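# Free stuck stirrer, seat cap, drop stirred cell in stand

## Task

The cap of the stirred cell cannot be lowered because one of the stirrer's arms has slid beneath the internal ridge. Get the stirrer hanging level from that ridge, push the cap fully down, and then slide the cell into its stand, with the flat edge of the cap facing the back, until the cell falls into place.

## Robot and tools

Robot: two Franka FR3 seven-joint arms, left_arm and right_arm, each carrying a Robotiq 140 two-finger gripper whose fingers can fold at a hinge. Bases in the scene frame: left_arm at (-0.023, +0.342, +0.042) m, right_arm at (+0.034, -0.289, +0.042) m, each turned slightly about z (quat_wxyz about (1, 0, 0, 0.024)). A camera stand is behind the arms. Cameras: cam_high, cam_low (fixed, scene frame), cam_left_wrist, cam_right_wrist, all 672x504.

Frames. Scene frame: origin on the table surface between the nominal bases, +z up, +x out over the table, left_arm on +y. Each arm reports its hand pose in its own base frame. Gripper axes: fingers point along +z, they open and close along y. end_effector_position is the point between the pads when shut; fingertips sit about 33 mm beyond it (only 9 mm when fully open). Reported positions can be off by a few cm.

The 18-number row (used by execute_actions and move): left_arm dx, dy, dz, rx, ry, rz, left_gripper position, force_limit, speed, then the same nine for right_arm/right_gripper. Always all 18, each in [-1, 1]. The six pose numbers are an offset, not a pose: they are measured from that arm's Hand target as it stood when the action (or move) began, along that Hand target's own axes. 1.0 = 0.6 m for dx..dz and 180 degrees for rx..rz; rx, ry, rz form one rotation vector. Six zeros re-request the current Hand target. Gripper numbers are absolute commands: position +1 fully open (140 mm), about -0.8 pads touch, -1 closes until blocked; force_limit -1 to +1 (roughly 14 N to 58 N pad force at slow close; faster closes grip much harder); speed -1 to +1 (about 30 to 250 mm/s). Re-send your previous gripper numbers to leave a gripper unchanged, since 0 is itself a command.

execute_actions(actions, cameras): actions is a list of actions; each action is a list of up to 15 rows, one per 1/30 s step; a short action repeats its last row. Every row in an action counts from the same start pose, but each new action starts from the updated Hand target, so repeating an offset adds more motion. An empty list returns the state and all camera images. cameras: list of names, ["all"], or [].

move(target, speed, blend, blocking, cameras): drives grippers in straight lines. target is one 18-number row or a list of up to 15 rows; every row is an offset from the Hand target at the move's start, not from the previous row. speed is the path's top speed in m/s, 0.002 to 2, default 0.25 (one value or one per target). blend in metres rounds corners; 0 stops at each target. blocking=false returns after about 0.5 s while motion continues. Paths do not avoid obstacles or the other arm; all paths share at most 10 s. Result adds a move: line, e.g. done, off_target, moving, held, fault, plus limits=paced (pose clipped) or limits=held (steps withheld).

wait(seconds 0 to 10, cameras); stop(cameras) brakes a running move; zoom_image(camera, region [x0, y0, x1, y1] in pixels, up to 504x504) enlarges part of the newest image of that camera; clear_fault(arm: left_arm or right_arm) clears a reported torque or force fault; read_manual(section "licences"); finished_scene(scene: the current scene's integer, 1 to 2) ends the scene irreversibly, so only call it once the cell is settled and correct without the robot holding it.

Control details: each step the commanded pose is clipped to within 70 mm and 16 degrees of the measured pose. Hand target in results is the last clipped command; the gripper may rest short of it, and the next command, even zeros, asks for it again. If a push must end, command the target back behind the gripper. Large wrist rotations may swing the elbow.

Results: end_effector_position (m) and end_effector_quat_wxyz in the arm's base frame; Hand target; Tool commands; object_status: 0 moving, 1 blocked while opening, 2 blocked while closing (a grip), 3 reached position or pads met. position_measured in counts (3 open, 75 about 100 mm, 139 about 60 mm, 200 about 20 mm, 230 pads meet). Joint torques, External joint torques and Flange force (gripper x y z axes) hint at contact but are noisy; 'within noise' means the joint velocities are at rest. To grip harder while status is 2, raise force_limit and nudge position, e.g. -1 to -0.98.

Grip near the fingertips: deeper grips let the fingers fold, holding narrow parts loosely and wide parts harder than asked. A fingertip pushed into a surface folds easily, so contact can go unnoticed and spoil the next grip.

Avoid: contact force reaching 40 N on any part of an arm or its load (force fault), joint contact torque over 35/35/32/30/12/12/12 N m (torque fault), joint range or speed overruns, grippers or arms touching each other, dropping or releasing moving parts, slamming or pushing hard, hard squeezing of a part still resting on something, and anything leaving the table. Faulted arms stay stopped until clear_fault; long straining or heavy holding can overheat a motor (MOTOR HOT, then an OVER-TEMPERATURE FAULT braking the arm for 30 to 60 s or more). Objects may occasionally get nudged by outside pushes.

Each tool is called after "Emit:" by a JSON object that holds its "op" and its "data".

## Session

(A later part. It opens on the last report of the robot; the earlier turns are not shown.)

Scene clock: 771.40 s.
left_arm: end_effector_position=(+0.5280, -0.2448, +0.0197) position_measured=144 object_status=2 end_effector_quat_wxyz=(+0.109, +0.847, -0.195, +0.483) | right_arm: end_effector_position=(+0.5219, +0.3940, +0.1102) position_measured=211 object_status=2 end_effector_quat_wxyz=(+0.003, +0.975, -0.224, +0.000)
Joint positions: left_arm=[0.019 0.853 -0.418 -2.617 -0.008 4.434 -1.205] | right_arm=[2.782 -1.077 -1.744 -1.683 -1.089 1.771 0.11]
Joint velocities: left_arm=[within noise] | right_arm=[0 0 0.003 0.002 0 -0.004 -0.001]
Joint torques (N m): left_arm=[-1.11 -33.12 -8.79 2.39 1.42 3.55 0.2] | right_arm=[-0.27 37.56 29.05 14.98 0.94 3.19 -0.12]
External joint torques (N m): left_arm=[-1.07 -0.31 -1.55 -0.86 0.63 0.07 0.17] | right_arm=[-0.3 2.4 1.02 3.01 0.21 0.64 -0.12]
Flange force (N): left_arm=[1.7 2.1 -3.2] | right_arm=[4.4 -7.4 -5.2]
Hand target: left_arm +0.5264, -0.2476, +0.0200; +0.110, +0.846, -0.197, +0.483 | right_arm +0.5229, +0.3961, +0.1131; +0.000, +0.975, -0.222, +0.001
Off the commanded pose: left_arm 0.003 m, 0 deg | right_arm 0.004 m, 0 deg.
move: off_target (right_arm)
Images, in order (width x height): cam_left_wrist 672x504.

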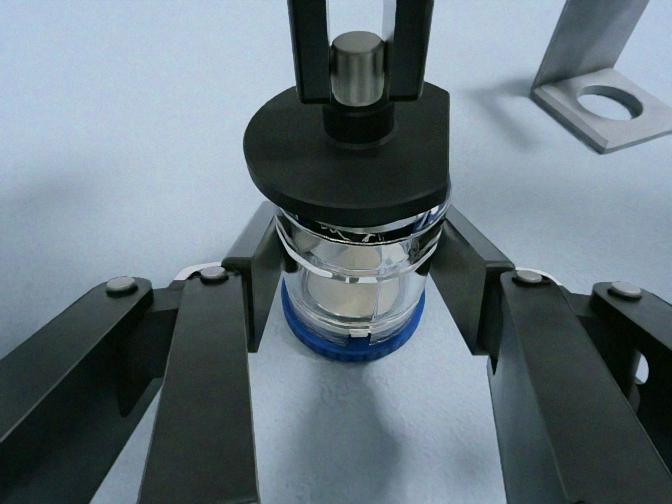

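Emit:
{"op": "move", "data": {"target": [0,0,0,0,0,0,-1,-1,-1,0,0,-0.008,0,0,0,-1,-0.4,-1], "speed": 0.02, "cameras": ["cam_left_wrist","cam_right_wrist"]}}

Emit:
{"op": "zoom_image", "data": {"camera": "cam_left_wrist", "region": [240, 50, 480, 290]}}

Scene clock: 778.70 s.
left_arm: end_effector_position=(+0.5276, -0.2455, +0.0197) position_measured=144 object_status=2 end_effector_quat_wxyz=(+0.109, +0.847, -0.195, +0.483) | right_arm: end_effector_position=(+0.5227, +0.3974, +0.1168) position_measured=211 object_status=2 end_effector_quat_wxyz=(-0.002, +0.975, -0.223, +0.001)
Joint positions: left_arm=[0.017 0.853 -0.418 -2.617 -0.008 4.434 -1.205] | right_arm=[2.782 -1.077 -1.733 -1.678 -1.088 1.768 0.108]
Joint torques (N m): left_arm=[-0.37 -33.93 -8.07 2.78 1 3.83 0.17] | right_arm=[-0.86 37.54 27.1 13.57 1.31 2.32 -0.14]
External joint torques (N m): left_arm=[-0.39 -1.24 -0.93 -0.37 0.24 0.36 0.15] | right_arm=[-0.8 2.46 -0.91 1.56 0.59 -0.24 -0.14]
Flange force (N): left_arm=[3.8 0.9 -3.8] | right_arm=[2.8 -3.0 -3.6]
Hand target: left_arm +0.5264, -0.2476, +0.0200; +0.110, +0.846, -0.197, +0.483 | right_arm +0.5229, +0.3961, +0.1179; +0.000, +0.975, -0.222, +0.001
Off the commanded pose: left_arm 0.002 m, 0 deg | right_arm 0.002 m, 0 deg.
move: done
Images, in order (width x height): cam_left_wrist 672x504, cam_right_wrist 672x504.

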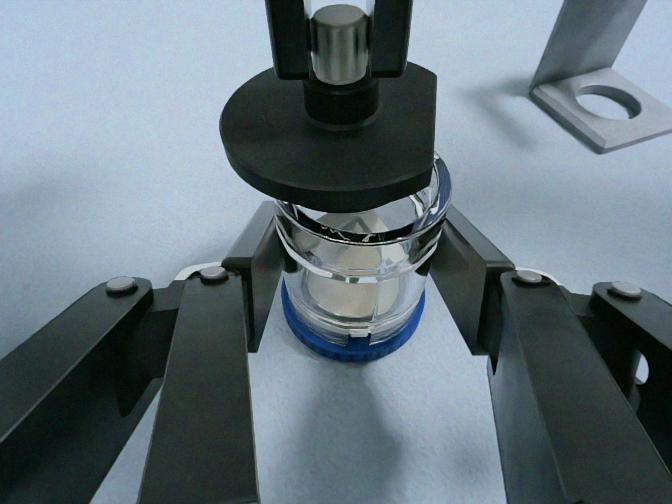

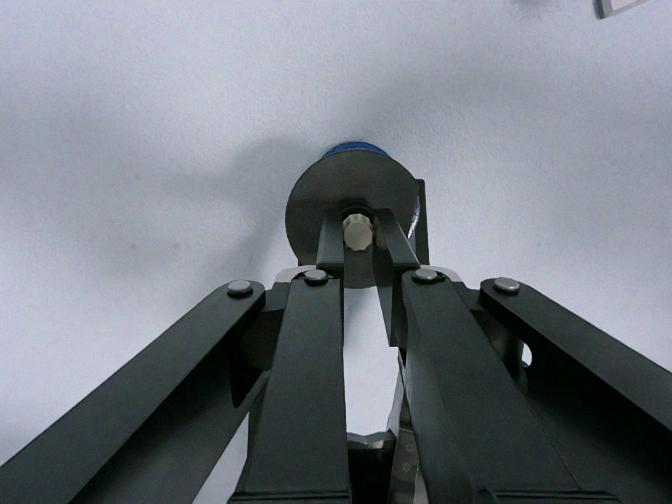

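Scaled by 2.100 from the camera's 672x504 image, which has a finer 960x720 frame.

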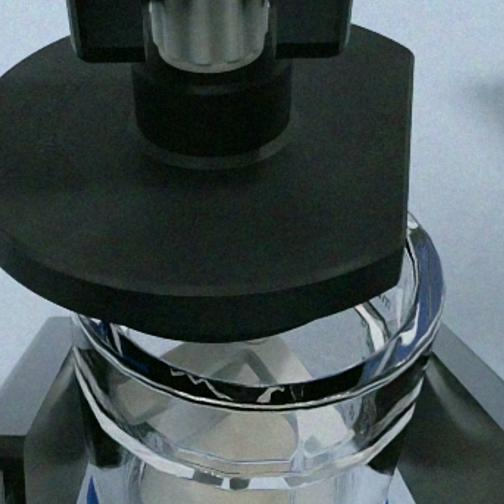

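Emit:
{"op": "move", "data": {"target": [0,0,0,0,0,0,-1,-1,-1,0,0.01,-0.02,0,0,0,-1,-0.4,-1], "speed": 0.03, "cameras": ["cam_left_wrist","cam_right_wrist","cam_low"]}}

Emit:
{"op": "zoom_image", "data": {"camera": "cam_left_wrist", "region": [240, 50, 480, 290]}}

Emit:
{"op": "zoom_image", "data": {"camera": "cam_low", "region": [275, 200, 365, 290]}}

Scene clock: 784.67 s.
left_arm: end_effector_position=(+0.5276, -0.2456, +0.0197) position_measured=144 object_status=2 end_effector_quat_wxyz=(+0.109, +0.847, -0.195, +0.483) | right_arm: end_effector_position=(+0.5210, +0.3924, +0.1293) position_measured=211 object_status=2 end_effector_quat_wxyz=(-0.002, +0.975, -0.224, +0.001)
Joint positions: left_arm=[0.017 0.853 -0.418 -2.617 -0.008 4.434 -1.205] | right_arm=[2.759 -1.062 -1.71 -1.69 -1.075 1.755 0.106]
Joint velocities: left_arm=[within noise] | right_arm=[-0.001 -0.001 0.001 -0.001 0 -0.004 -0.002]
Joint torques (N m): left_arm=[-0.39 -33.88 -8.07 2.78 0.99 3.81 0.17] | right_arm=[-1.2 36.63 27.39 13.26 1.3 2.33 -0.17]
External joint torques (N m): left_arm=[-0.32 -1.13 -0.82 -0.44 0.21 0.35 0.15] | right_arm=[-1.3 2.33 -0.63 1.06 0.57 -0.26 -0.17]
Flange force (N): left_arm=[3.4 0.7 -3.9] | right_arm=[1.7 1.0 -3.6]
Hand target: left_arm +0.5264, -0.2476, +0.0200; +0.110, +0.846, -0.197, +0.483 | right_arm +0.5203, +0.3907, +0.1299; +0.000, +0.975, -0.222, +0.001
Off the commanded pose: left_arm 0.002 m, 0 deg | right_arm 0.002 m, 0 deg.
move: done
Images, in order (width x height): cam_low 672x504, cam_left_wrist 672x504, cam_right_wrist 672x504.

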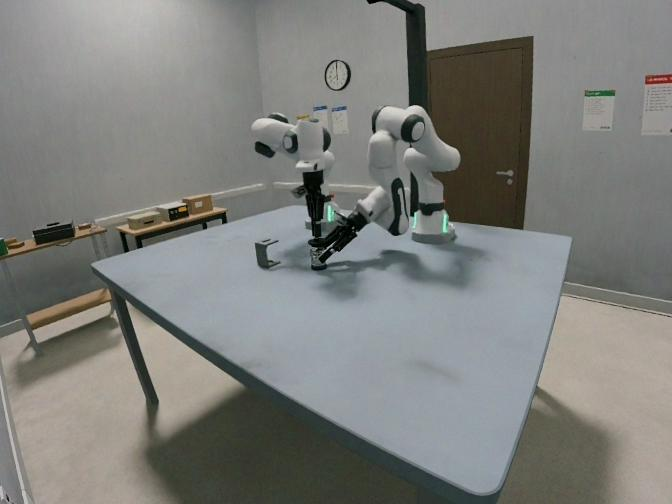

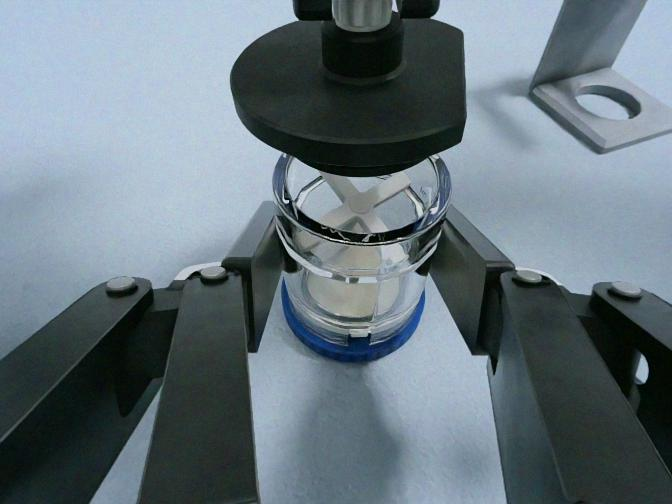

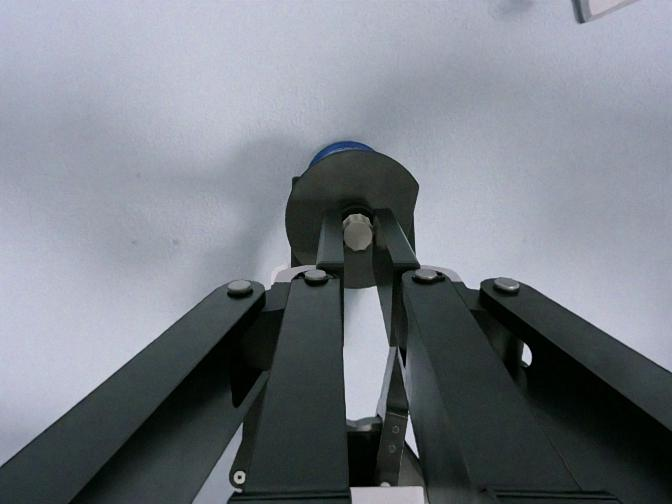

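Scaled by 2.100 from the camera's 672x504 image, which has a finer 960x720 frame.

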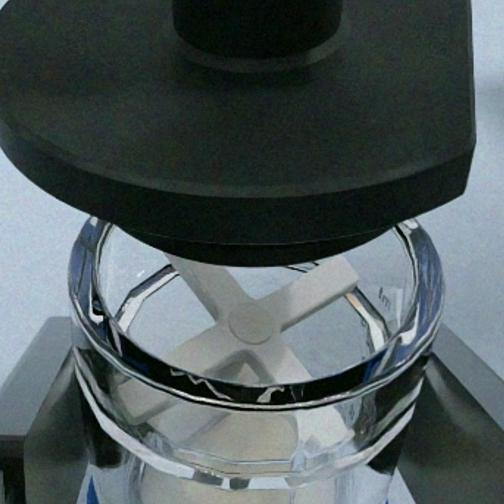

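Scaled by 5.600 from the camera's 672x504 image, which has a finer 960x720 frame.

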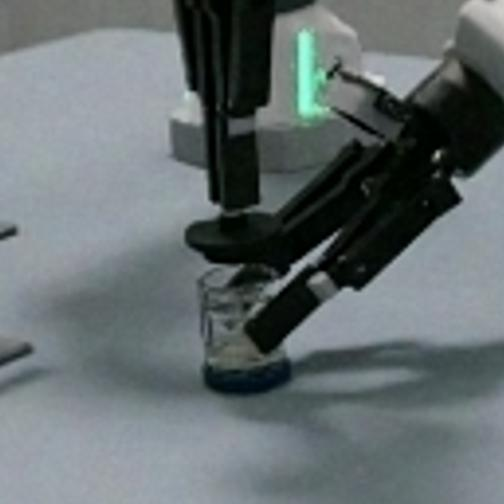

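Emit:
{"op": "move", "data": {"target": [0,0,0,0,0,0,-1,-1,-1,0.15,0,-0.12,0,0,0,-1,-0.4,-1], "speed": 0.08, "cameras": ["cam_left_wrist","cam_low","cam_high"]}}

Emit:
{"op": "zoom_image", "data": {"camera": "cam_left_wrist", "region": [260, 140, 460, 300]}}

Scene clock: 793.10 s.
left_arm: end_effector_position=(+0.5276, -0.2456, +0.0197) position_measured=144 object_status=2 end_effector_quat_wxyz=(+0.109, +0.847, -0.195, +0.483) | right_arm: end_effector_position=(+0.6024, +0.3517, +0.2023) position_measured=211 object_status=2 end_effector_quat_wxyz=(-0.002, +0.974, -0.225, +0.002)
Joint positions: left_arm=[0.017 0.853 -0.418 -2.617 -0.008 4.434 -1.205] | right_arm=[2.814 -1.052 -1.692 -1.375 -1.042 1.582 -0.103]
Joint velocities: left_arm=[within noise] | right_arm=[0.001 0 0 -0.001 -0.001 0 -0.006]
Joint torques (N m): left_arm=[-0.39 -33.92 -8.04 2.8 0.99 3.81 0.14] | right_arm=[-0.15 41.8 25.24 13.98 0.99 2.34 -0.12]
External joint torques (N m): left_arm=[-0.48 -1.25 -0.94 -0.35 0.24 0.35 0.11] | right_arm=[-0.19 1.6 -0.96 1.8 0.23 -0.25 -0.12]
Flange force (N): left_arm=[3.8 1.1 -3.7] | right_arm=[5.7 -8.1 -4.4]
Hand target: left_arm +0.5264, -0.2476, +0.0200; +0.110, +0.846, -0.197, +0.483 | right_arm +0.6013, +0.3517, +0.2020; +0.000, +0.975, -0.222, +0.001
Off the commanded pose: left_arm 0.002 m, 0 deg | right_arm 0.001 m, 0 deg.
move: done
Images, in order (width x height): cam_high 672x504, cam_low 672x504, cam_left_wrist 672x504.

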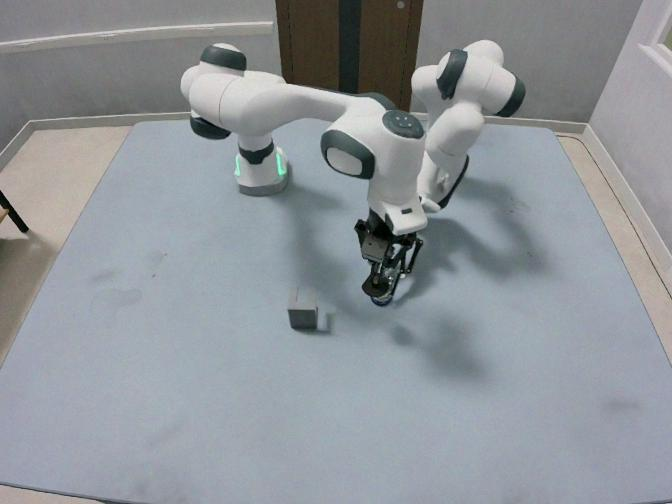

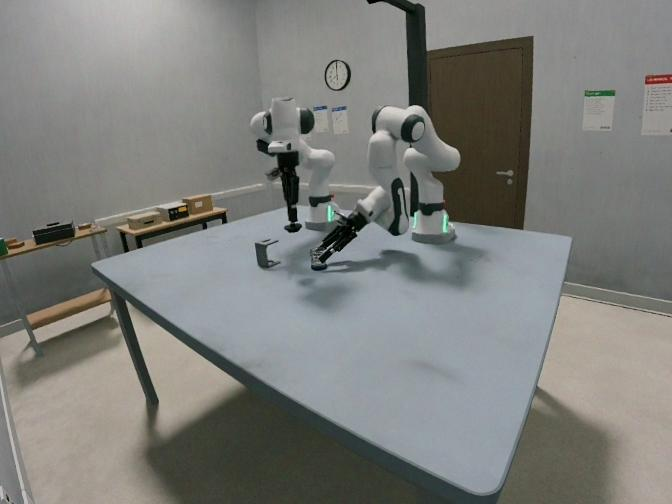

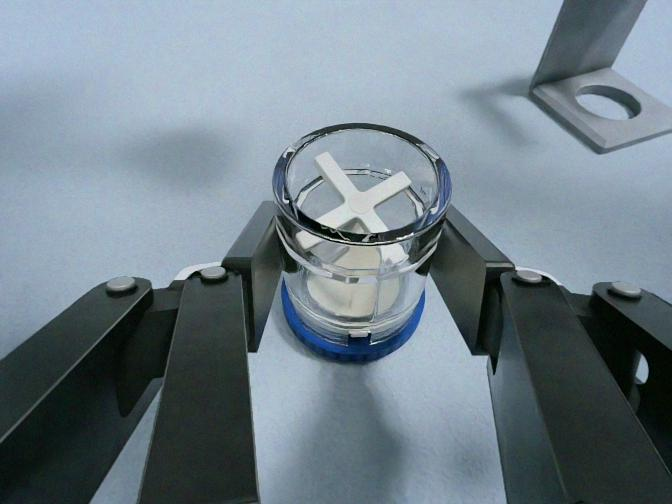

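Scaled by 2.520 from the camera's 672x504 image, which has a finer 960x720 frame.

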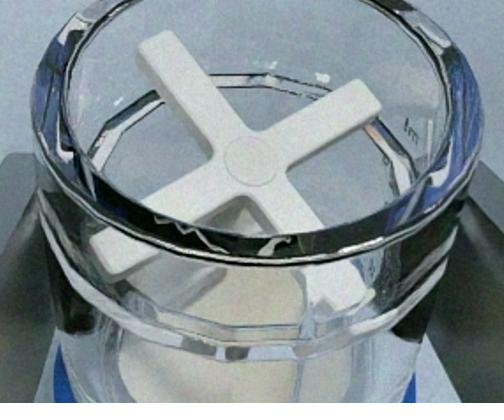

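Emit:
{"op": "move", "data": {"target": [0,0,0,0,0,0,-1,-1,-1,0.02,0,0.25,0,0,0,-1,-0.4,-1], "speed": 0.08, "cameras": ["cam_left_wrist","cam_low"]}}

Emit:
{"op": "zoom_image", "data": {"camera": "cam_low", "region": [250, 200, 350, 290]}}

Scene clock: 823.97 s.
left_arm: end_effector_position=(+0.5276, -0.2456, +0.0197) position_measured=144 object_status=2 end_effector_quat_wxyz=(+0.109, +0.847, -0.195, +0.483) | right_arm: end_effector_position=(+0.6114, +0.3440, +0.0514) position_measured=211 object_status=2 end_effector_quat_wxyz=(+0.002, +0.975, -0.221, -0.001)
Joint positions: left_arm=[0.017 0.853 -0.418 -2.617 -0.008 4.434 -1.205] | right_arm=[2.806 -1.219 -1.835 -1.477 -1.186 1.779 -0.072]
Joint velocities: left_arm=[within noise] | right_arm=[0 -0.001 0 0 -0.001 0.004 0.002]
Joint torques (N m): left_arm=[-0.4 -33.86 -8.08 2.77 1 3.81 0.16] | right_arm=[-0.17 43.87 27.48 11.03 0.17 2.78 0.2]
External joint torques (N m): left_arm=[-0.4 -1.15 -0.89 -0.39 0.23 0.34 0.13] | right_arm=[-0.15 1.73 -0.86 1.13 -0.57 0.22 0.19]
Flange force (N): left_arm=[3.5 0.9 -3.7] | right_arm=[2.0 -3.0 -0.4]
Hand target: left_arm +0.5264, -0.2476, +0.0200; +0.110, +0.846, -0.197, +0.483 | right_arm +0.6123, +0.3466, +0.0520; +0.000, +0.975, -0.222, +0.001
Off the commanded pose: left_arm 0.002 m, 0 deg | right_arm 0.003 m, 0 deg.
move: done
Images, in order (width x height): cam_low 672x504, cam_left_wrist 672x504.

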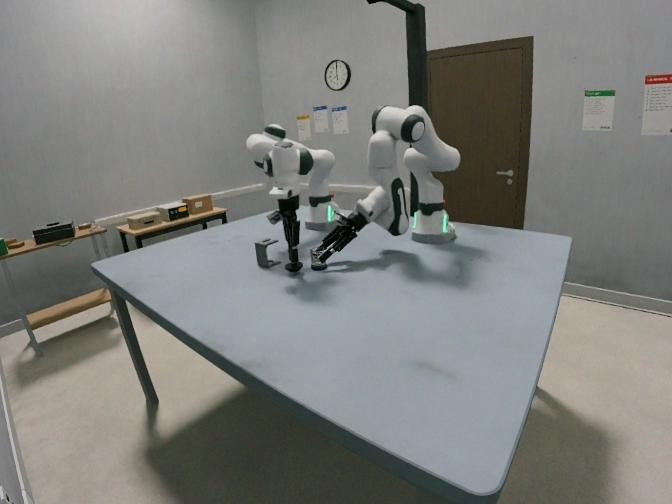

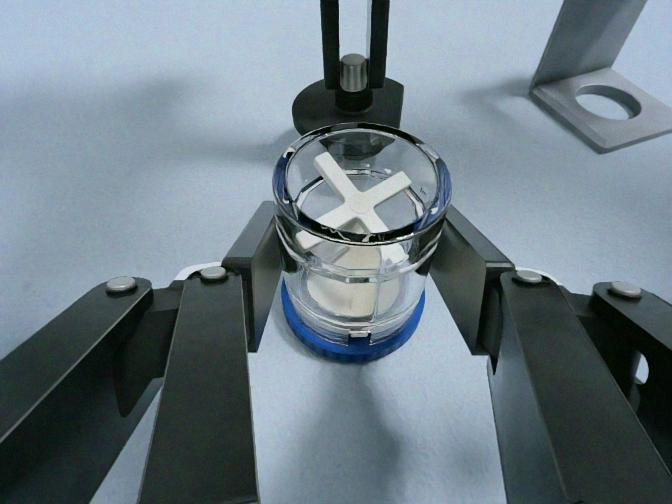

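Scaled by 5.040 from the camera's 672x504 image, which has a finer 960x720 frame.

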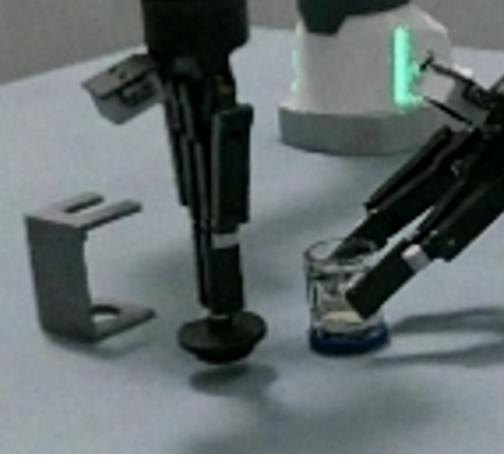

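Emit:
{"op": "move", "data": {"target": [0,0,0,0,0,0,-1,-1,-1,0,0,0.017,0,0,0,-1,-0.4,-1], "speed": 0.02}}

Emit:
{"op": "move", "data": {"target": [0,0,0,0,0,0,-1,-1,-1,0,0,0.006,0,0,0,-1,-0.4,-1], "speed": 0.02, "cameras": ["cam_low"]}}

Emit:
{"op": "zoom_image", "data": {"camera": "cam_low", "region": [250, 200, 350, 290]}}

Scene clock: 829.83 s.
left_arm: end_effector_position=(+0.5276, -0.2456, +0.0197) position_measured=144 object_status=2 end_effector_quat_wxyz=(+0.109, +0.847, -0.195, +0.483) | right_arm: end_effector_position=(+0.6120, +0.3441, +0.0420) position_measured=211 object_status=2 end_effector_quat_wxyz=(+0.002, +0.975, -0.222, -0.001)
Joint positions: left_arm=[0.017 0.853 -0.418 -2.617 -0.008 4.434 -1.205] | right_arm=[2.808 -1.231 -1.845 -1.478 -1.197 1.792 -0.069]
Joint velocities: left_arm=[within noise] | right_arm=[0 0.001 0 -0.001 -0.004 0.005 0.002]
Joint torques (N m): left_arm=[-0.39 -33.93 -8.07 2.78 1 3.82 0.16] | right_arm=[-0.16 43.77 27.27 10.61 0.25 2.79 0.16]
External joint torques (N m): left_arm=[-0.44 -1.28 -0.96 -0.38 0.24 0.36 0.13] | right_arm=[-0.25 1.28 -1.33 0.86 -0.48 0.2 0.16]
Flange force (N): left_arm=[3.9 1.0 -3.9] | right_arm=[1.7 -2.2 0.6]
Hand target: left_arm +0.5264, -0.2476, +0.0200; +0.110, +0.846, -0.197, +0.483 | right_arm +0.6123, +0.3466, +0.0418; +0.000, +0.975, -0.222, +0.001
Off the commanded pose: left_arm 0.002 m, 0 deg | right_arm 0.002 m, 0 deg.
move: done

Scene clock: 830.53 s.
left_arm: end_effector_position=(+0.5276, -0.2456, +0.0197) position_measured=144 object_status=2 end_effector_quat_wxyz=(+0.109, +0.847, -0.195, +0.483) | right_arm: end_effector_position=(+0.6122, +0.3443, +0.0385) position_measured=211 object_status=2 end_effector_quat_wxyz=(+0.002, +0.975, -0.222, -0.001)
Joint positions: left_arm=[0.017 0.853 -0.418 -2.617 -0.008 4.434 -1.205] | right_arm=[2.809 -1.235 -1.848 -1.479 -1.201 1.797 -0.068]
Joint torques (N m): left_arm=[-0.41 -33.89 -8.03 2.79 1 3.82 0.15] | right_arm=[-0.15 43.93 27.23 10.48 0.26 2.76 0.18]
External joint torques (N m): left_arm=[-0.45 -1.13 -0.88 -0.4 0.24 0.35 0.13] | right_arm=[-0.03 1.41 -1.31 0.72 -0.46 0.18 0.18]
Flange force (N): left_arm=[3.4 1.0 -3.7] | right_arm=[1.3 -2.2 0.5]
Hand target: left_arm +0.5264, -0.2476, +0.0200; +0.110, +0.846, -0.197, +0.483 | right_arm +0.6123, +0.3466, +0.0382; +0.000, +0.975, -0.222, +0.001
Off the commanded pose: left_arm 0.002 m, 0 deg | right_arm 0.002 m, 0 deg.
move: done
Images, in order (width x height): cam_low 672x504.

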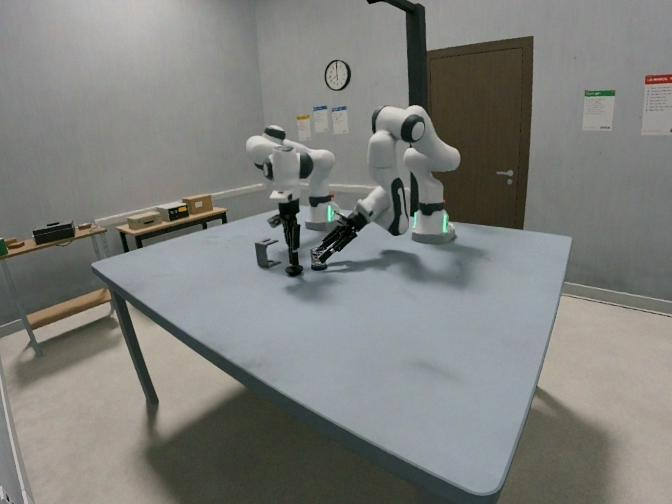

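Scaled by 5.040 from the camera's 672x504 image, which has a finer 960x720 frame.

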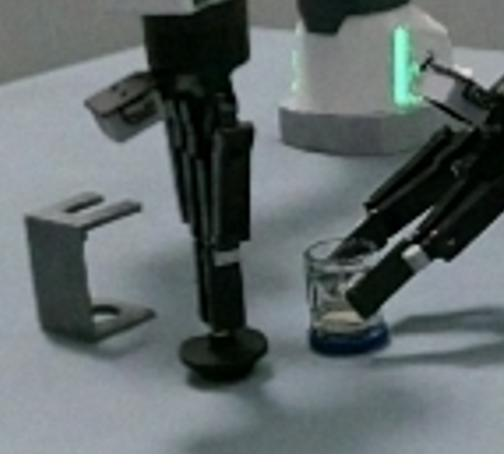

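Almost touching. Continue by small steps.

Emit:
{"op": "move", "data": {"target": [0,0,0,0,0,0,-1,-1,-1,0,0,0.005,0,0,0,-1,-0.4,-1], "speed": 0.015}}

Emit:
{"op": "move", "data": {"target": [0,0,0,0,0,0,-1,-1,-1,0,0,0.005,0,0,0,-1,-0.4,-1], "speed": 0.015, "cameras": ["cam_low"]}}

Emit:
{"op": "zoom_image", "data": {"camera": "cam_low", "region": [250, 200, 350, 290]}}

Scene clock: 836.47 s.
left_arm: end_effector_position=(+0.5276, -0.2456, +0.0197) position_measured=144 object_status=2 end_effector_quat_wxyz=(+0.109, +0.847, -0.195, +0.483) | right_arm: end_effector_position=(+0.6121, +0.3444, +0.0369) position_measured=211 object_status=2 end_effector_quat_wxyz=(+0.002, +0.975, -0.222, -0.001)
Joint positions: left_arm=[0.017 0.853 -0.418 -2.617 -0.008 4.434 -1.205] | right_arm=[2.81 -1.237 -1.85 -1.479 -1.203 1.799 -0.067]
Joint torques (N m): left_arm=[-0.41 -33.92 -8.09 2.8 0.99 3.81 0.16] | right_arm=[-0.17 42.7 26.13 10.26 -0.2 3.15 0.16]
External joint torques (N m): left_arm=[-0.36 -1.17 -0.87 -0.38 0.21 0.34 0.13] | right_arm=[-0.14 0.3 -2.31 0.64 -0.93 0.58 0.16]
Flange force (N): left_arm=[3.6 0.9 -3.7] | right_arm=[1.9 -2.7 3.8]
Hand target: left_arm +0.5264, -0.2476, +0.0200; +0.110, +0.846, -0.197, +0.483 | right_arm +0.6123, +0.3466, +0.0352; +0.000, +0.975, -0.222, +0.001
Off the commanded pose: left_arm 0.002 m, 0 deg | right_arm 0.003 m, 0 deg.
move: done

Scene clock: 837.17 s.
left_arm: end_effector_position=(+0.5276, -0.2456, +0.0197) position_measured=144 object_status=2 end_effector_quat_wxyz=(+0.109, +0.847, -0.195, +0.483) | right_arm: end_effector_position=(+0.6121, +0.3446, +0.0369) position_measured=211 object_status=2 end_effector_quat_wxyz=(+0.002, +0.975, -0.222, +0.000)
Joint positions: left_arm=[0.017 0.853 -0.418 -2.617 -0.008 4.434 -1.205] | right_arm=[2.81 -1.237 -1.85 -1.479 -1.204 1.799 -0.065]
Joint torques (N m): left_arm=[-0.39 -33.89 -8.08 2.79 1 3.8 0.14] | right_arm=[-0.05 40.14 24.26 10.2 -0.72 3.69 0.06]
External joint torques (N m): left_arm=[-0.38 -1.15 -0.88 -0.4 0.23 0.34 0.11] | right_arm=[-0.09 -2.27 -4.24 0.6 -1.45 1.12 0.06]
Flange force (N): left_arm=[3.5 0.9 -3.7] | right_arm=[4.0 -5.7 10.1]
Hand target: left_arm +0.5264, -0.2476, +0.0200; +0.110, +0.846, -0.197, +0.483 | right_arm +0.6123, +0.3466, +0.0322; +0.000, +0.975, -0.222, +0.001
Off the commanded pose: left_arm 0.002 m, 0 deg | right_arm 0.005 m, 0 deg.
move: off_target (right_arm)
Images, in order (width x height): cam_low 672x504.

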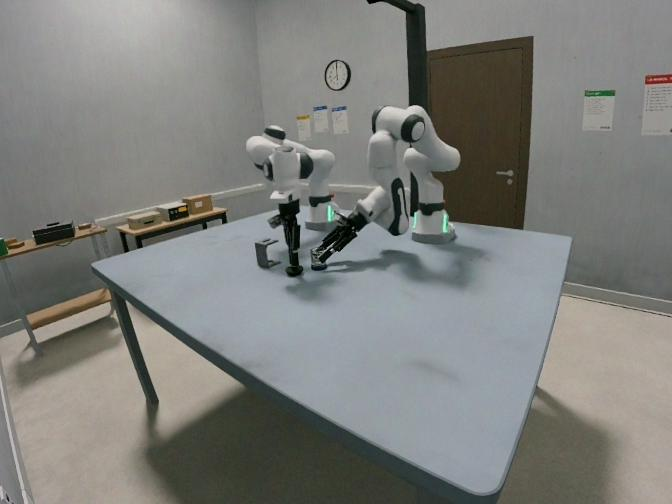

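Scaled by 5.040 from the camera's 672x504 image, which has a finer 960x720 frame.

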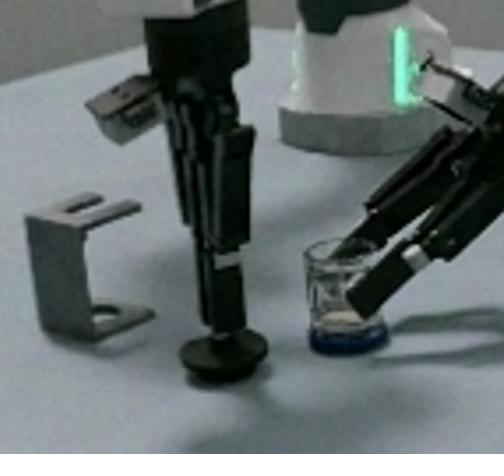

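Emit:
{"op": "move", "data": {"target": [[0,0,0,0,0,0,-1,-1,-1,0,0,-0.0075,0,0,0,-1,-0.4,-1],[0,0,0,0,0,0,-1,-1,-1,0,0,-0.0075,0,0,0,-0.4,-0.4,-1],[0,0,0,0,0,0,-1,-1,-1,0,0,-0.2,0,0,0,-0.4,-0.4,-1]], "speed": [0.02,0.05,0.1], "cameras": ["cam_left_wrist","cam_right_wrist"]}}

Scene clock: 845.13 s.
left_arm: end_effector_position=(+0.5276, -0.2456, +0.0197) position_measured=144 object_status=2 end_effector_quat_wxyz=(+0.109, +0.847, -0.195, +0.483) | right_arm: end_effector_position=(+0.6136, +0.3467, +0.1523) position_measured=179 object_status=3 end_effector_quat_wxyz=(-0.002, +0.974, -0.225, +0.002)
Joint positions: left_arm=[0.017 0.853 -0.418 -2.617 -0.008 4.434 -1.205] | right_arm=[2.806 -1.113 -1.736 -1.407 -1.094 1.65 -0.101]
Joint velocities: left_arm=[within noise] | right_arm=[0 -0.001 -0.001 0.001 0.001 -0.004 -0.006]
Joint torques (N m): left_arm=[-0.39 -33.88 -8.04 2.8 0.99 3.8 0.16] | right_arm=[-0.25 43.09 26.06 12.96 1.32 2.27 -0.13]
External joint torques (N m): left_arm=[-0.36 -1.3 -0.85 -0.3 0.22 0.35 0.14] | right_arm=[-0.34 1.82 -1.14 1.53 0.58 -0.34 -0.13]
Flange force (N): left_arm=[3.9 0.8 -3.7] | right_arm=[4.6 -5.8 -3.6]
Hand target: left_arm +0.5264, -0.2476, +0.0200; +0.110, +0.846, -0.197, +0.483 | right_arm +0.6122, +0.3465, +0.1522; +0.000, +0.975, -0.222, +0.001
Off the commanded pose: left_arm 0.002 m, 0 deg | right_arm 0.001 m, 0 deg.
move: done
Images, in order (width x height): cam_left_wrist 672x504, cam_right_wrist 672x504.

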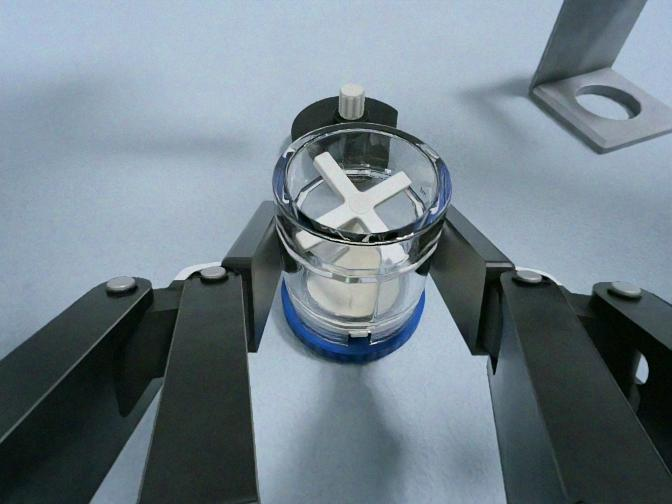

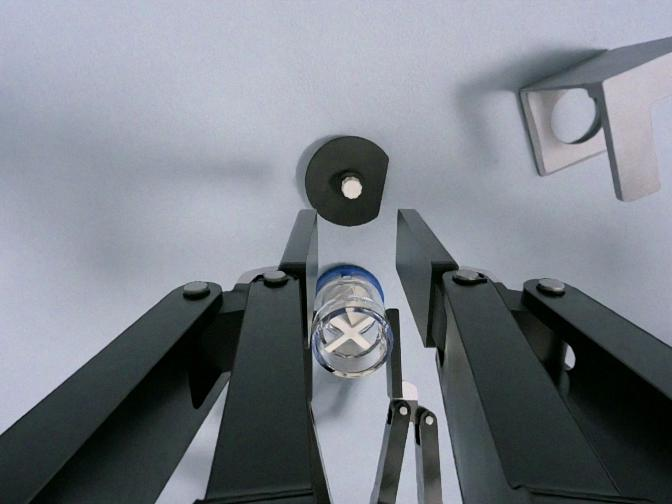

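Emit:
{"op": "zoom_image", "data": {"camera": "cam_right_wrist", "region": [290, 250, 420, 390]}}

Emit:
{"op": "move", "data": {"target": [0,0,0,0,0,0,-1,-1,-1,-0.168,-0.003,-0.13,0,0,0,-0.4,-0.4,-1], "speed": 0.15, "cameras": ["cam_right_wrist"]}}

Emit:
{"op": "zoom_image", "data": {"camera": "cam_right_wrist", "region": [270, 120, 410, 260]}}

Scaled by 3.600 from the camera's 672x504 image, which has a finer 960x720 frame.

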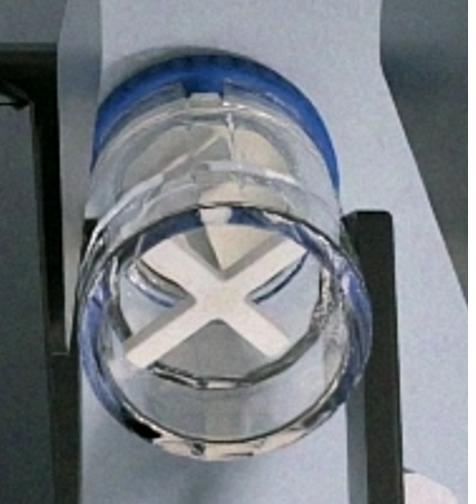

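Scene clock: 852.47 s.
left_arm: end_effector_position=(+0.5276, -0.2456, +0.0197) position_measured=144 object_status=2 end_effector_quat_wxyz=(+0.109, +0.847, -0.195, +0.483) | right_arm: end_effector_position=(+0.5225, +0.3936, +0.2304) position_measured=179 object_status=3 end_effector_quat_wxyz=(-0.003, +0.976, -0.219, +0.001)
Joint positions: left_arm=[0.017 0.853 -0.418 -2.617 -0.008 4.434 -1.205] | right_arm=[2.776 -0.97 -1.607 -1.553 -0.97 1.596 0.041]
Joint velocities: left_arm=[within noise] | right_arm=[0 0 -0.001 -0.001 0 0 0.007]
Joint torques (N m): left_arm=[-0.42 -33.9 -8.05 2.8 1 3.82 0.16] | right_arm=[-1.11 36.06 24.6 14.59 1.33 2.46 0.18]
External joint torques (N m): left_arm=[-0.4 -1.14 -0.85 -0.38 0.22 0.34 0.14] | right_arm=[-1.13 2.36 -1.58 0.89 0.59 -0.13 0.18]
Flange force (N): left_arm=[3.4 0.9 -3.6] | right_arm=[1.3 -0.8 -2.6]
Hand target: left_arm +0.5264, -0.2476, +0.0200; +0.110, +0.846, -0.197, +0.483 | right_arm +0.5220, +0.3918, +0.2301; +0.000, +0.975, -0.222, +0.001
Off the commanded pose: left_arm 0.002 m, 0 deg | right_arm 0.002 m, 0 deg.
move: done
Images, in order (width x height): cam_right_wrist 672x504.

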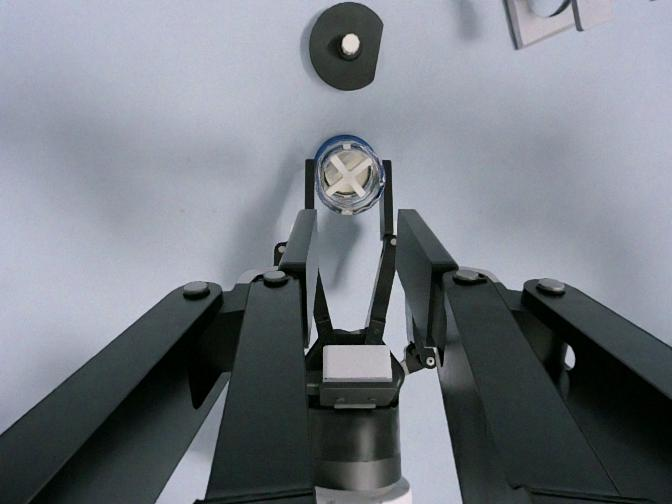

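Scaled by 3.600 from the camera's 672x504 image, which has a finer 960x720 frame.

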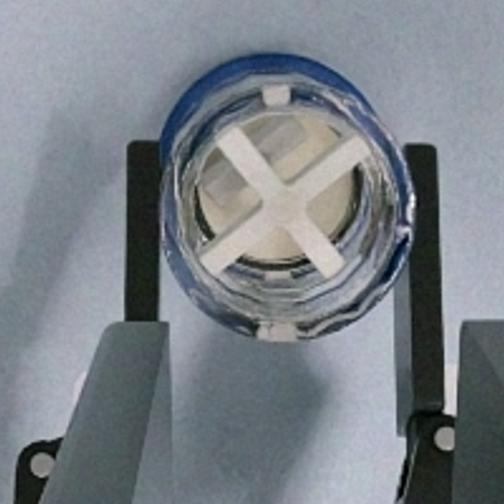

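Emit:
{"op": "move", "data": {"target": [[0,0,0,0,0,0,-1,-1,-1,0.0117,-0.0085,0,0,0,0.267,-1,-1,-1],[0,0,0,0,0,0,-1,-1,-1,0.0117,-0.0085,0.208,0,0,0.267,-1,-1,-0.99]], "speed": [0.15,0.08], "cameras": ["cam_left_wrist","cam_right_wrist"]}}

Emit:
{"op": "zoom_image", "data": {"camera": "cam_left_wrist", "region": [260, 60, 460, 260]}}

Scene clock: 887.53 s.
left_arm: end_effector_position=(+0.5276, -0.2456, +0.0197) position_measured=144 object_status=2 end_effector_quat_wxyz=(+0.109, +0.847, -0.195, +0.483) | right_arm: end_effector_position=(+0.5303, +0.3911, +0.1049) position_measured=230 object_status=3 end_effector_quat_wxyz=(+0.002, +0.801, -0.599, +0.001)
Joint positions: left_arm=[0.017 0.853 -0.418 -2.617 -0.008 4.434 -1.205] | right_arm=[2.833 -0.927 -1.901 -1.682 -0.927 1.897 0.865]
Joint torques (N m): left_arm=[-0.4 -33.89 -8.05 2.75 1 3.82 0.16] | right_arm=[-0.22 36.7 23.77 16.97 0.19 2.62 0.17]
External joint torques (N m): left_arm=[-0.34 -1.15 -0.8 -0.42 0.22 0.35 0.14] | right_arm=[-0.24 0.93 -0.82 1.57 -0.53 0.14 0.17]
Flange force (N): left_arm=[3.4 0.7 -3.8] | right_arm=[-2.0 -5.7 -0.1]
Hand target: left_arm +0.5264, -0.2476, +0.0200; +0.110, +0.846, -0.197, +0.483 | right_arm +0.5307, +0.3934, +0.1054; -0.001, +0.800, -0.600, +0.000
Off the commanded pose: left_arm 0.002 m, 0 deg | right_arm 0.002 m, 0 deg.
joint sent to its limit (right arm) — joint 1 (waist), upper limit. The joint targets still meet the commanded pose.
move: done
Images, in order (width x height): cam_left_wrist 672x504, cam_right_wrist 672x504.

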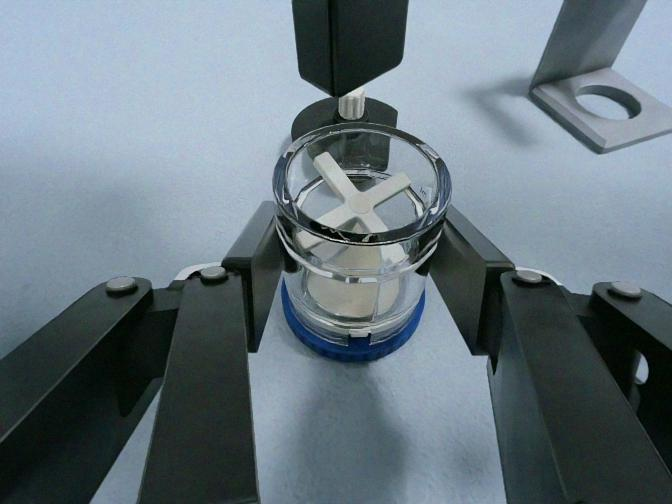

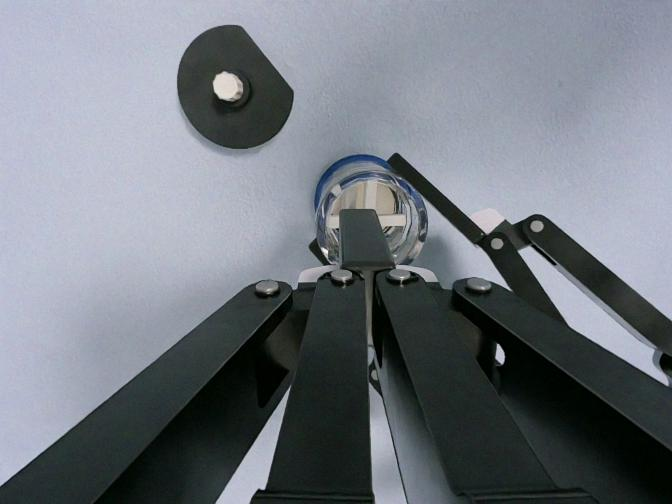

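Scaled by 2.520 from the camera's 672x504 image, which has a finer 960x720 frame.

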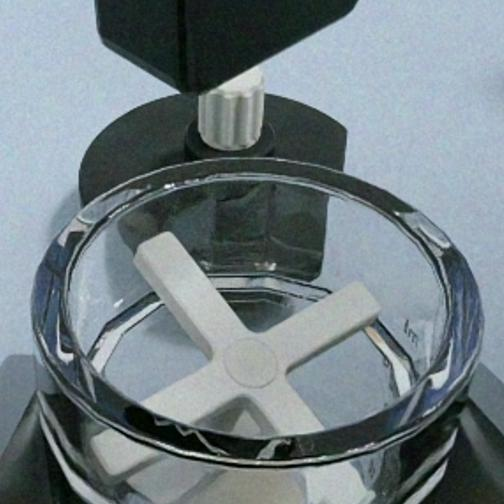

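Emit:
{"op": "move", "data": {"target": [0,0,0,0,0,0,-1,-1,-1,0.002,0,0.045,0,0,0,-1,-1,-0.99], "speed": 0.04, "cameras": ["cam_left_wrist"]}}

Emit:
{"op": "zoom_image", "data": {"camera": "cam_left_wrist", "region": [260, 60, 460, 260]}}

Scene clock: 894.53 s.
left_arm: end_effector_position=(+0.5276, -0.2456, +0.0197) position_measured=144 object_status=2 end_effector_quat_wxyz=(+0.109, +0.847, -0.195, +0.483) | right_arm: end_effector_position=(+0.5312, +0.3899, +0.0784) position_measured=230 object_status=3 end_effector_quat_wxyz=(+0.002, +0.801, -0.599, +0.001)
Joint positions: left_arm=[0.017 0.853 -0.418 -2.617 -0.008 4.434 -1.205] | right_arm=[2.833 -0.98 -1.911 -1.693 -0.985 1.918 0.887]
Joint velocities: left_arm=[within noise] | right_arm=[0 0 0 0 -0.002 0.001 0.005]
Joint torques (N m): left_arm=[-0.38 -33.94 -8.07 2.77 0.99 3.81 0.16] | right_arm=[-0.28 37.35 24.47 15.48 0.19 2.71 0.15]
External joint torques (N m): left_arm=[-0.42 -1.22 -0.92 -0.42 0.23 0.35 0.14] | right_arm=[-0.43 0.92 -1.05 1.22 -0.53 0.23 0.15]
Flange force (N): left_arm=[3.7 1.0 -3.9] | right_arm=[-0.9 -3.7 0.7]
Hand target: left_arm +0.5264, -0.2476, +0.0200; +0.110, +0.846, -0.197, +0.483 | right_arm +0.5311, +0.3923, +0.0784; -0.001, +0.800, -0.600, +0.000
Off the commanded pose: left_arm 0.002 m, 0 deg | right_arm 0.002 m, 0 deg.
joint sent to its limit (right arm) — joint 1 (waist), upper limit. The joint targets still meet the commanded pose.
move: done
Images, in order (width x height): cam_left_wrist 672x504.

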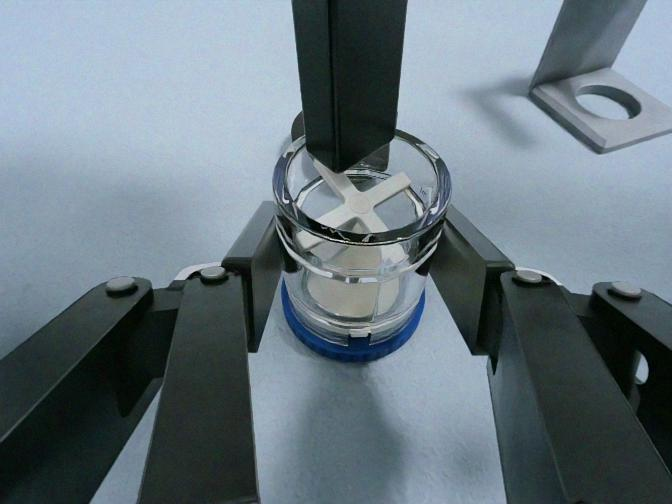

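Scaled by 2.520 from the camera's 672x504 image, which has a finer 960x720 frame.

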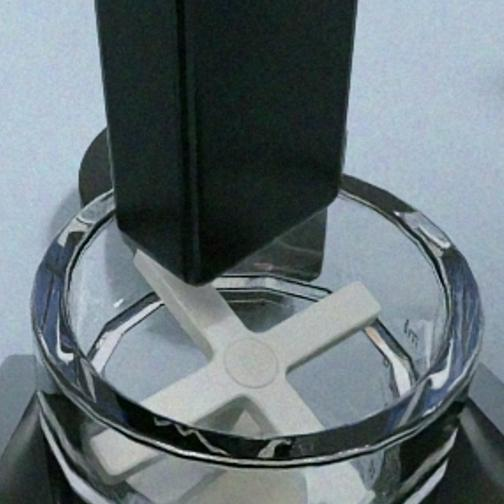

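Emit:
{"op": "move", "data": {"target": [0,0,0,0,0,0,-1,-1,-1,-0.005,0,0.010,0,0,0,-1,-1,-0.99], "speed": 0.03, "cameras": ["cam_left_wrist"]}}

Emit:
{"op": "zoom_image", "data": {"camera": "cam_left_wrist", "region": [260, 60, 460, 260]}}

Scene clock: 908.67 s.
left_arm: end_effector_position=(+0.5276, -0.2456, +0.0197) position_measured=144 object_status=2 end_effector_quat_wxyz=(+0.109, +0.847, -0.195, +0.483) | right_arm: end_effector_position=(+0.5308, +0.3954, +0.0727) position_measured=230 object_status=3 end_effector_quat_wxyz=(-0.002, +0.801, -0.599, -0.001)
Joint positions: left_arm=[0.017 0.853 -0.418 -2.617 -0.008 4.434 -1.205] | right_arm=[2.833 -1.014 -1.896 -1.69 -1.022 1.914 0.904]
Joint velocities: left_arm=[within noise] | right_arm=[0.001 -0.001 0 -0.002 -0.002 -0.002 0.006]
Joint torques (N m): left_arm=[-0.39 -33.88 -8.1 2.79 0.99 3.81 0.17] | right_arm=[-0.25 37.53 25.13 15.03 0.16 2.16 0.29]
External joint torques (N m): left_arm=[-0.35 -1.17 -0.9 -0.34 0.22 0.35 0.15] | right_arm=[-0.21 0.88 -1.04 1.36 -0.55 -0.34 0.29]
Flange force (N): left_arm=[3.5 0.9 -3.6] | right_arm=[-2.1 -5.3 0.2]
Hand target: left_arm +0.5264, -0.2476, +0.0200; +0.110, +0.846, -0.197, +0.483 | right_arm +0.5302, +0.3951, +0.0724; -0.001, +0.800, -0.600, +0.000
Off the commanded pose: left_arm 0.002 m, 0 deg | right_arm 0.001 m, 0 deg.
joint sent to its limit (right arm) — joint 1 (waist), upper limit. The joint targets still meet the commanded pose.
move: done
Images, in order (width x height): cam_left_wrist 672x504.

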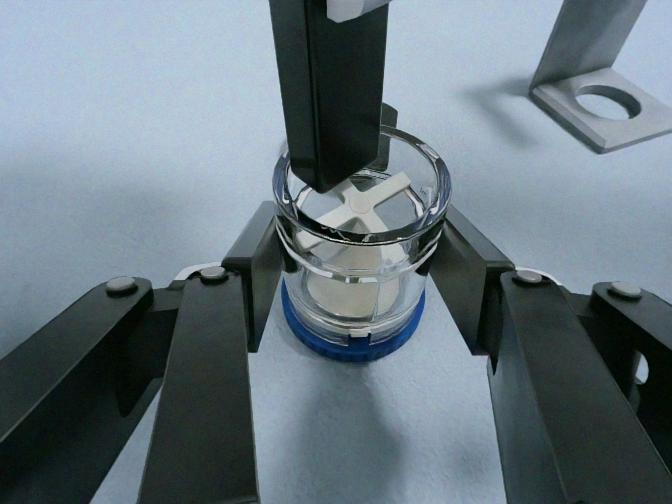

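Scaled by 2.520 from the camera's 672x504 image, which has a finer 960x720 frame.

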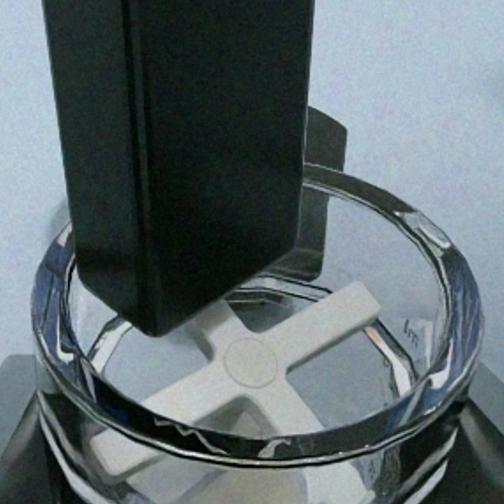

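Emit:
{"op": "move", "data": {"target": [0,0,0,0,0,0,-1,-1,-1,0.006,0,0.0,0,0,0,-1,-1,-0.99], "speed": 0.03}}

Emit:
{"op": "move", "data": {"target": [0,0,0,0,0,0,-1,-1,-1,0,0,0.008,0,0,0,-1,-1,-0.99], "speed": 0.02, "cameras": ["cam_left_wrist"]}}

Emit:
{"op": "zoom_image", "data": {"camera": "cam_left_wrist", "region": [260, 60, 460, 260]}}

Scene clock: 914.93 s.
left_arm: end_effector_position=(+0.5276, -0.2456, +0.0197) position_measured=144 object_status=2 end_effector_quat_wxyz=(+0.109, +0.847, -0.195, +0.483) | right_arm: end_effector_position=(+0.5311, +0.3929, +0.0719) position_measured=230 object_status=3 end_effector_quat_wxyz=(-0.001, +0.800, -0.600, +0.000)
Joint positions: left_arm=[0.017 0.853 -0.418 -2.617 -0.008 4.434 -1.205] | right_arm=[2.828 -1.014 -1.896 -1.693 -1.022 1.914 0.906]
Joint velocities: left_arm=[-0.001 0 -0.001 0 0 -0.001 -0.004] | right_arm=[within noise]
Joint torques (N m): left_arm=[-0.4 -33.91 -8.05 2.8 1 3.8 0.14] | right_arm=[-0.59 39.05 25.08 14.36 0.78 2.46 -0.01]
External joint torques (N m): left_arm=[-0.3 -1.15 -0.78 -0.38 0.21 0.34 0.12] | right_arm=[-0.67 2.58 -1.01 0.83 0.06 -0.03 -0.01]
Flange force (N): left_arm=[3.5 0.6 -3.7] | right_arm=[1.1 0.2 -2.2]
Hand target: left_arm +0.5264, -0.2476, +0.0200; +0.110, +0.846, -0.197, +0.483 | right_arm +0.5312, +0.3917, +0.0724; -0.001, +0.800, -0.600, +0.000
Off the commanded pose: left_arm 0.002 m, 0 deg | right_arm 0.001 m, 0 deg.
move: done

Scene clock: 915.63 s.
left_arm: end_effector_position=(+0.5276, -0.2456, +0.0197) position_measured=144 object_status=2 end_effector_quat_wxyz=(+0.109, +0.847, -0.195, +0.483) | right_arm: end_effector_position=(+0.5310, +0.3907, +0.0686) position_measured=230 object_status=3 end_effector_quat_wxyz=(+0.001, +0.800, -0.600, +0.000)
Joint positions: left_arm=[0.017 0.853 -0.418 -2.617 -0.008 4.434 -1.205] | right_arm=[2.828 -1.015 -1.901 -1.695 -1.024 1.914 0.906]
Joint torques (N m): left_arm=[-0.4 -33.62 -8.13 2.6 0.99 3.7 0.16] | right_arm=[-0.65 37.45 24.08 14.42 -0.03 2.68 0.04]
External joint torques (N m): left_arm=[-0.39 -0.97 -0.95 -0.55 0.22 0.25 0.13] | right_arm=[-0.61 0.76 -2.1 0.78 -0.75 0.19 0.04]
Flange force (N): left_arm=[3.3 1.0 -3.8] | right_arm=[-0.2 -3.0 2.6]
Hand target: left_arm +0.5264, -0.2476, +0.0200; +0.110, +0.846, -0.197, +0.483 | right_arm +0.5313, +0.3917, +0.0676; -0.001, +0.800, -0.600, +0.000
Off the commanded pose: left_arm 0.002 m, 0 deg | right_arm 0.002 m, 0 deg.
move: done
Images, in order (width x height): cam_left_wrist 672x504.

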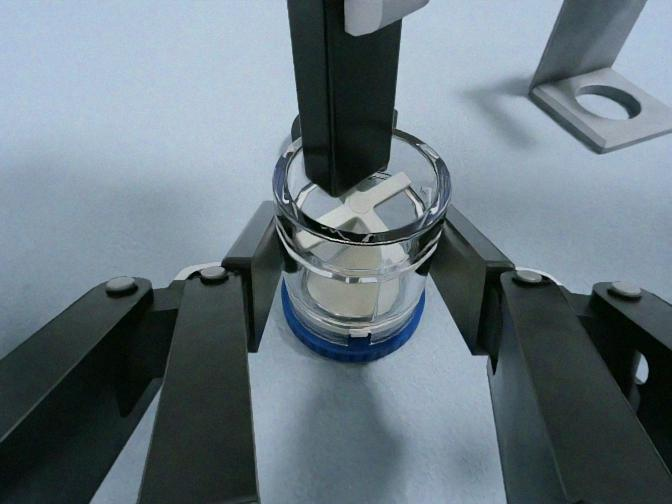

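Scaled by 2.520 from the camera's 672x504 image, which has a finer 960x720 frame.

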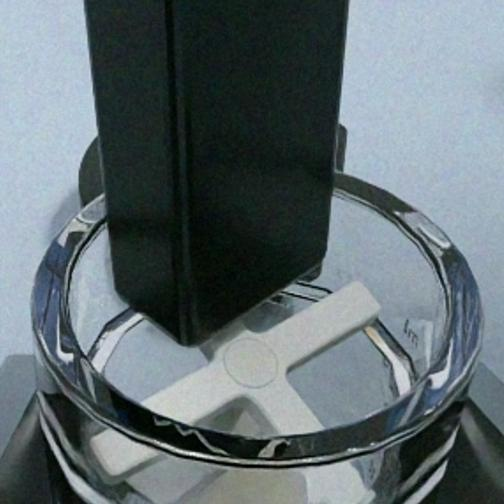

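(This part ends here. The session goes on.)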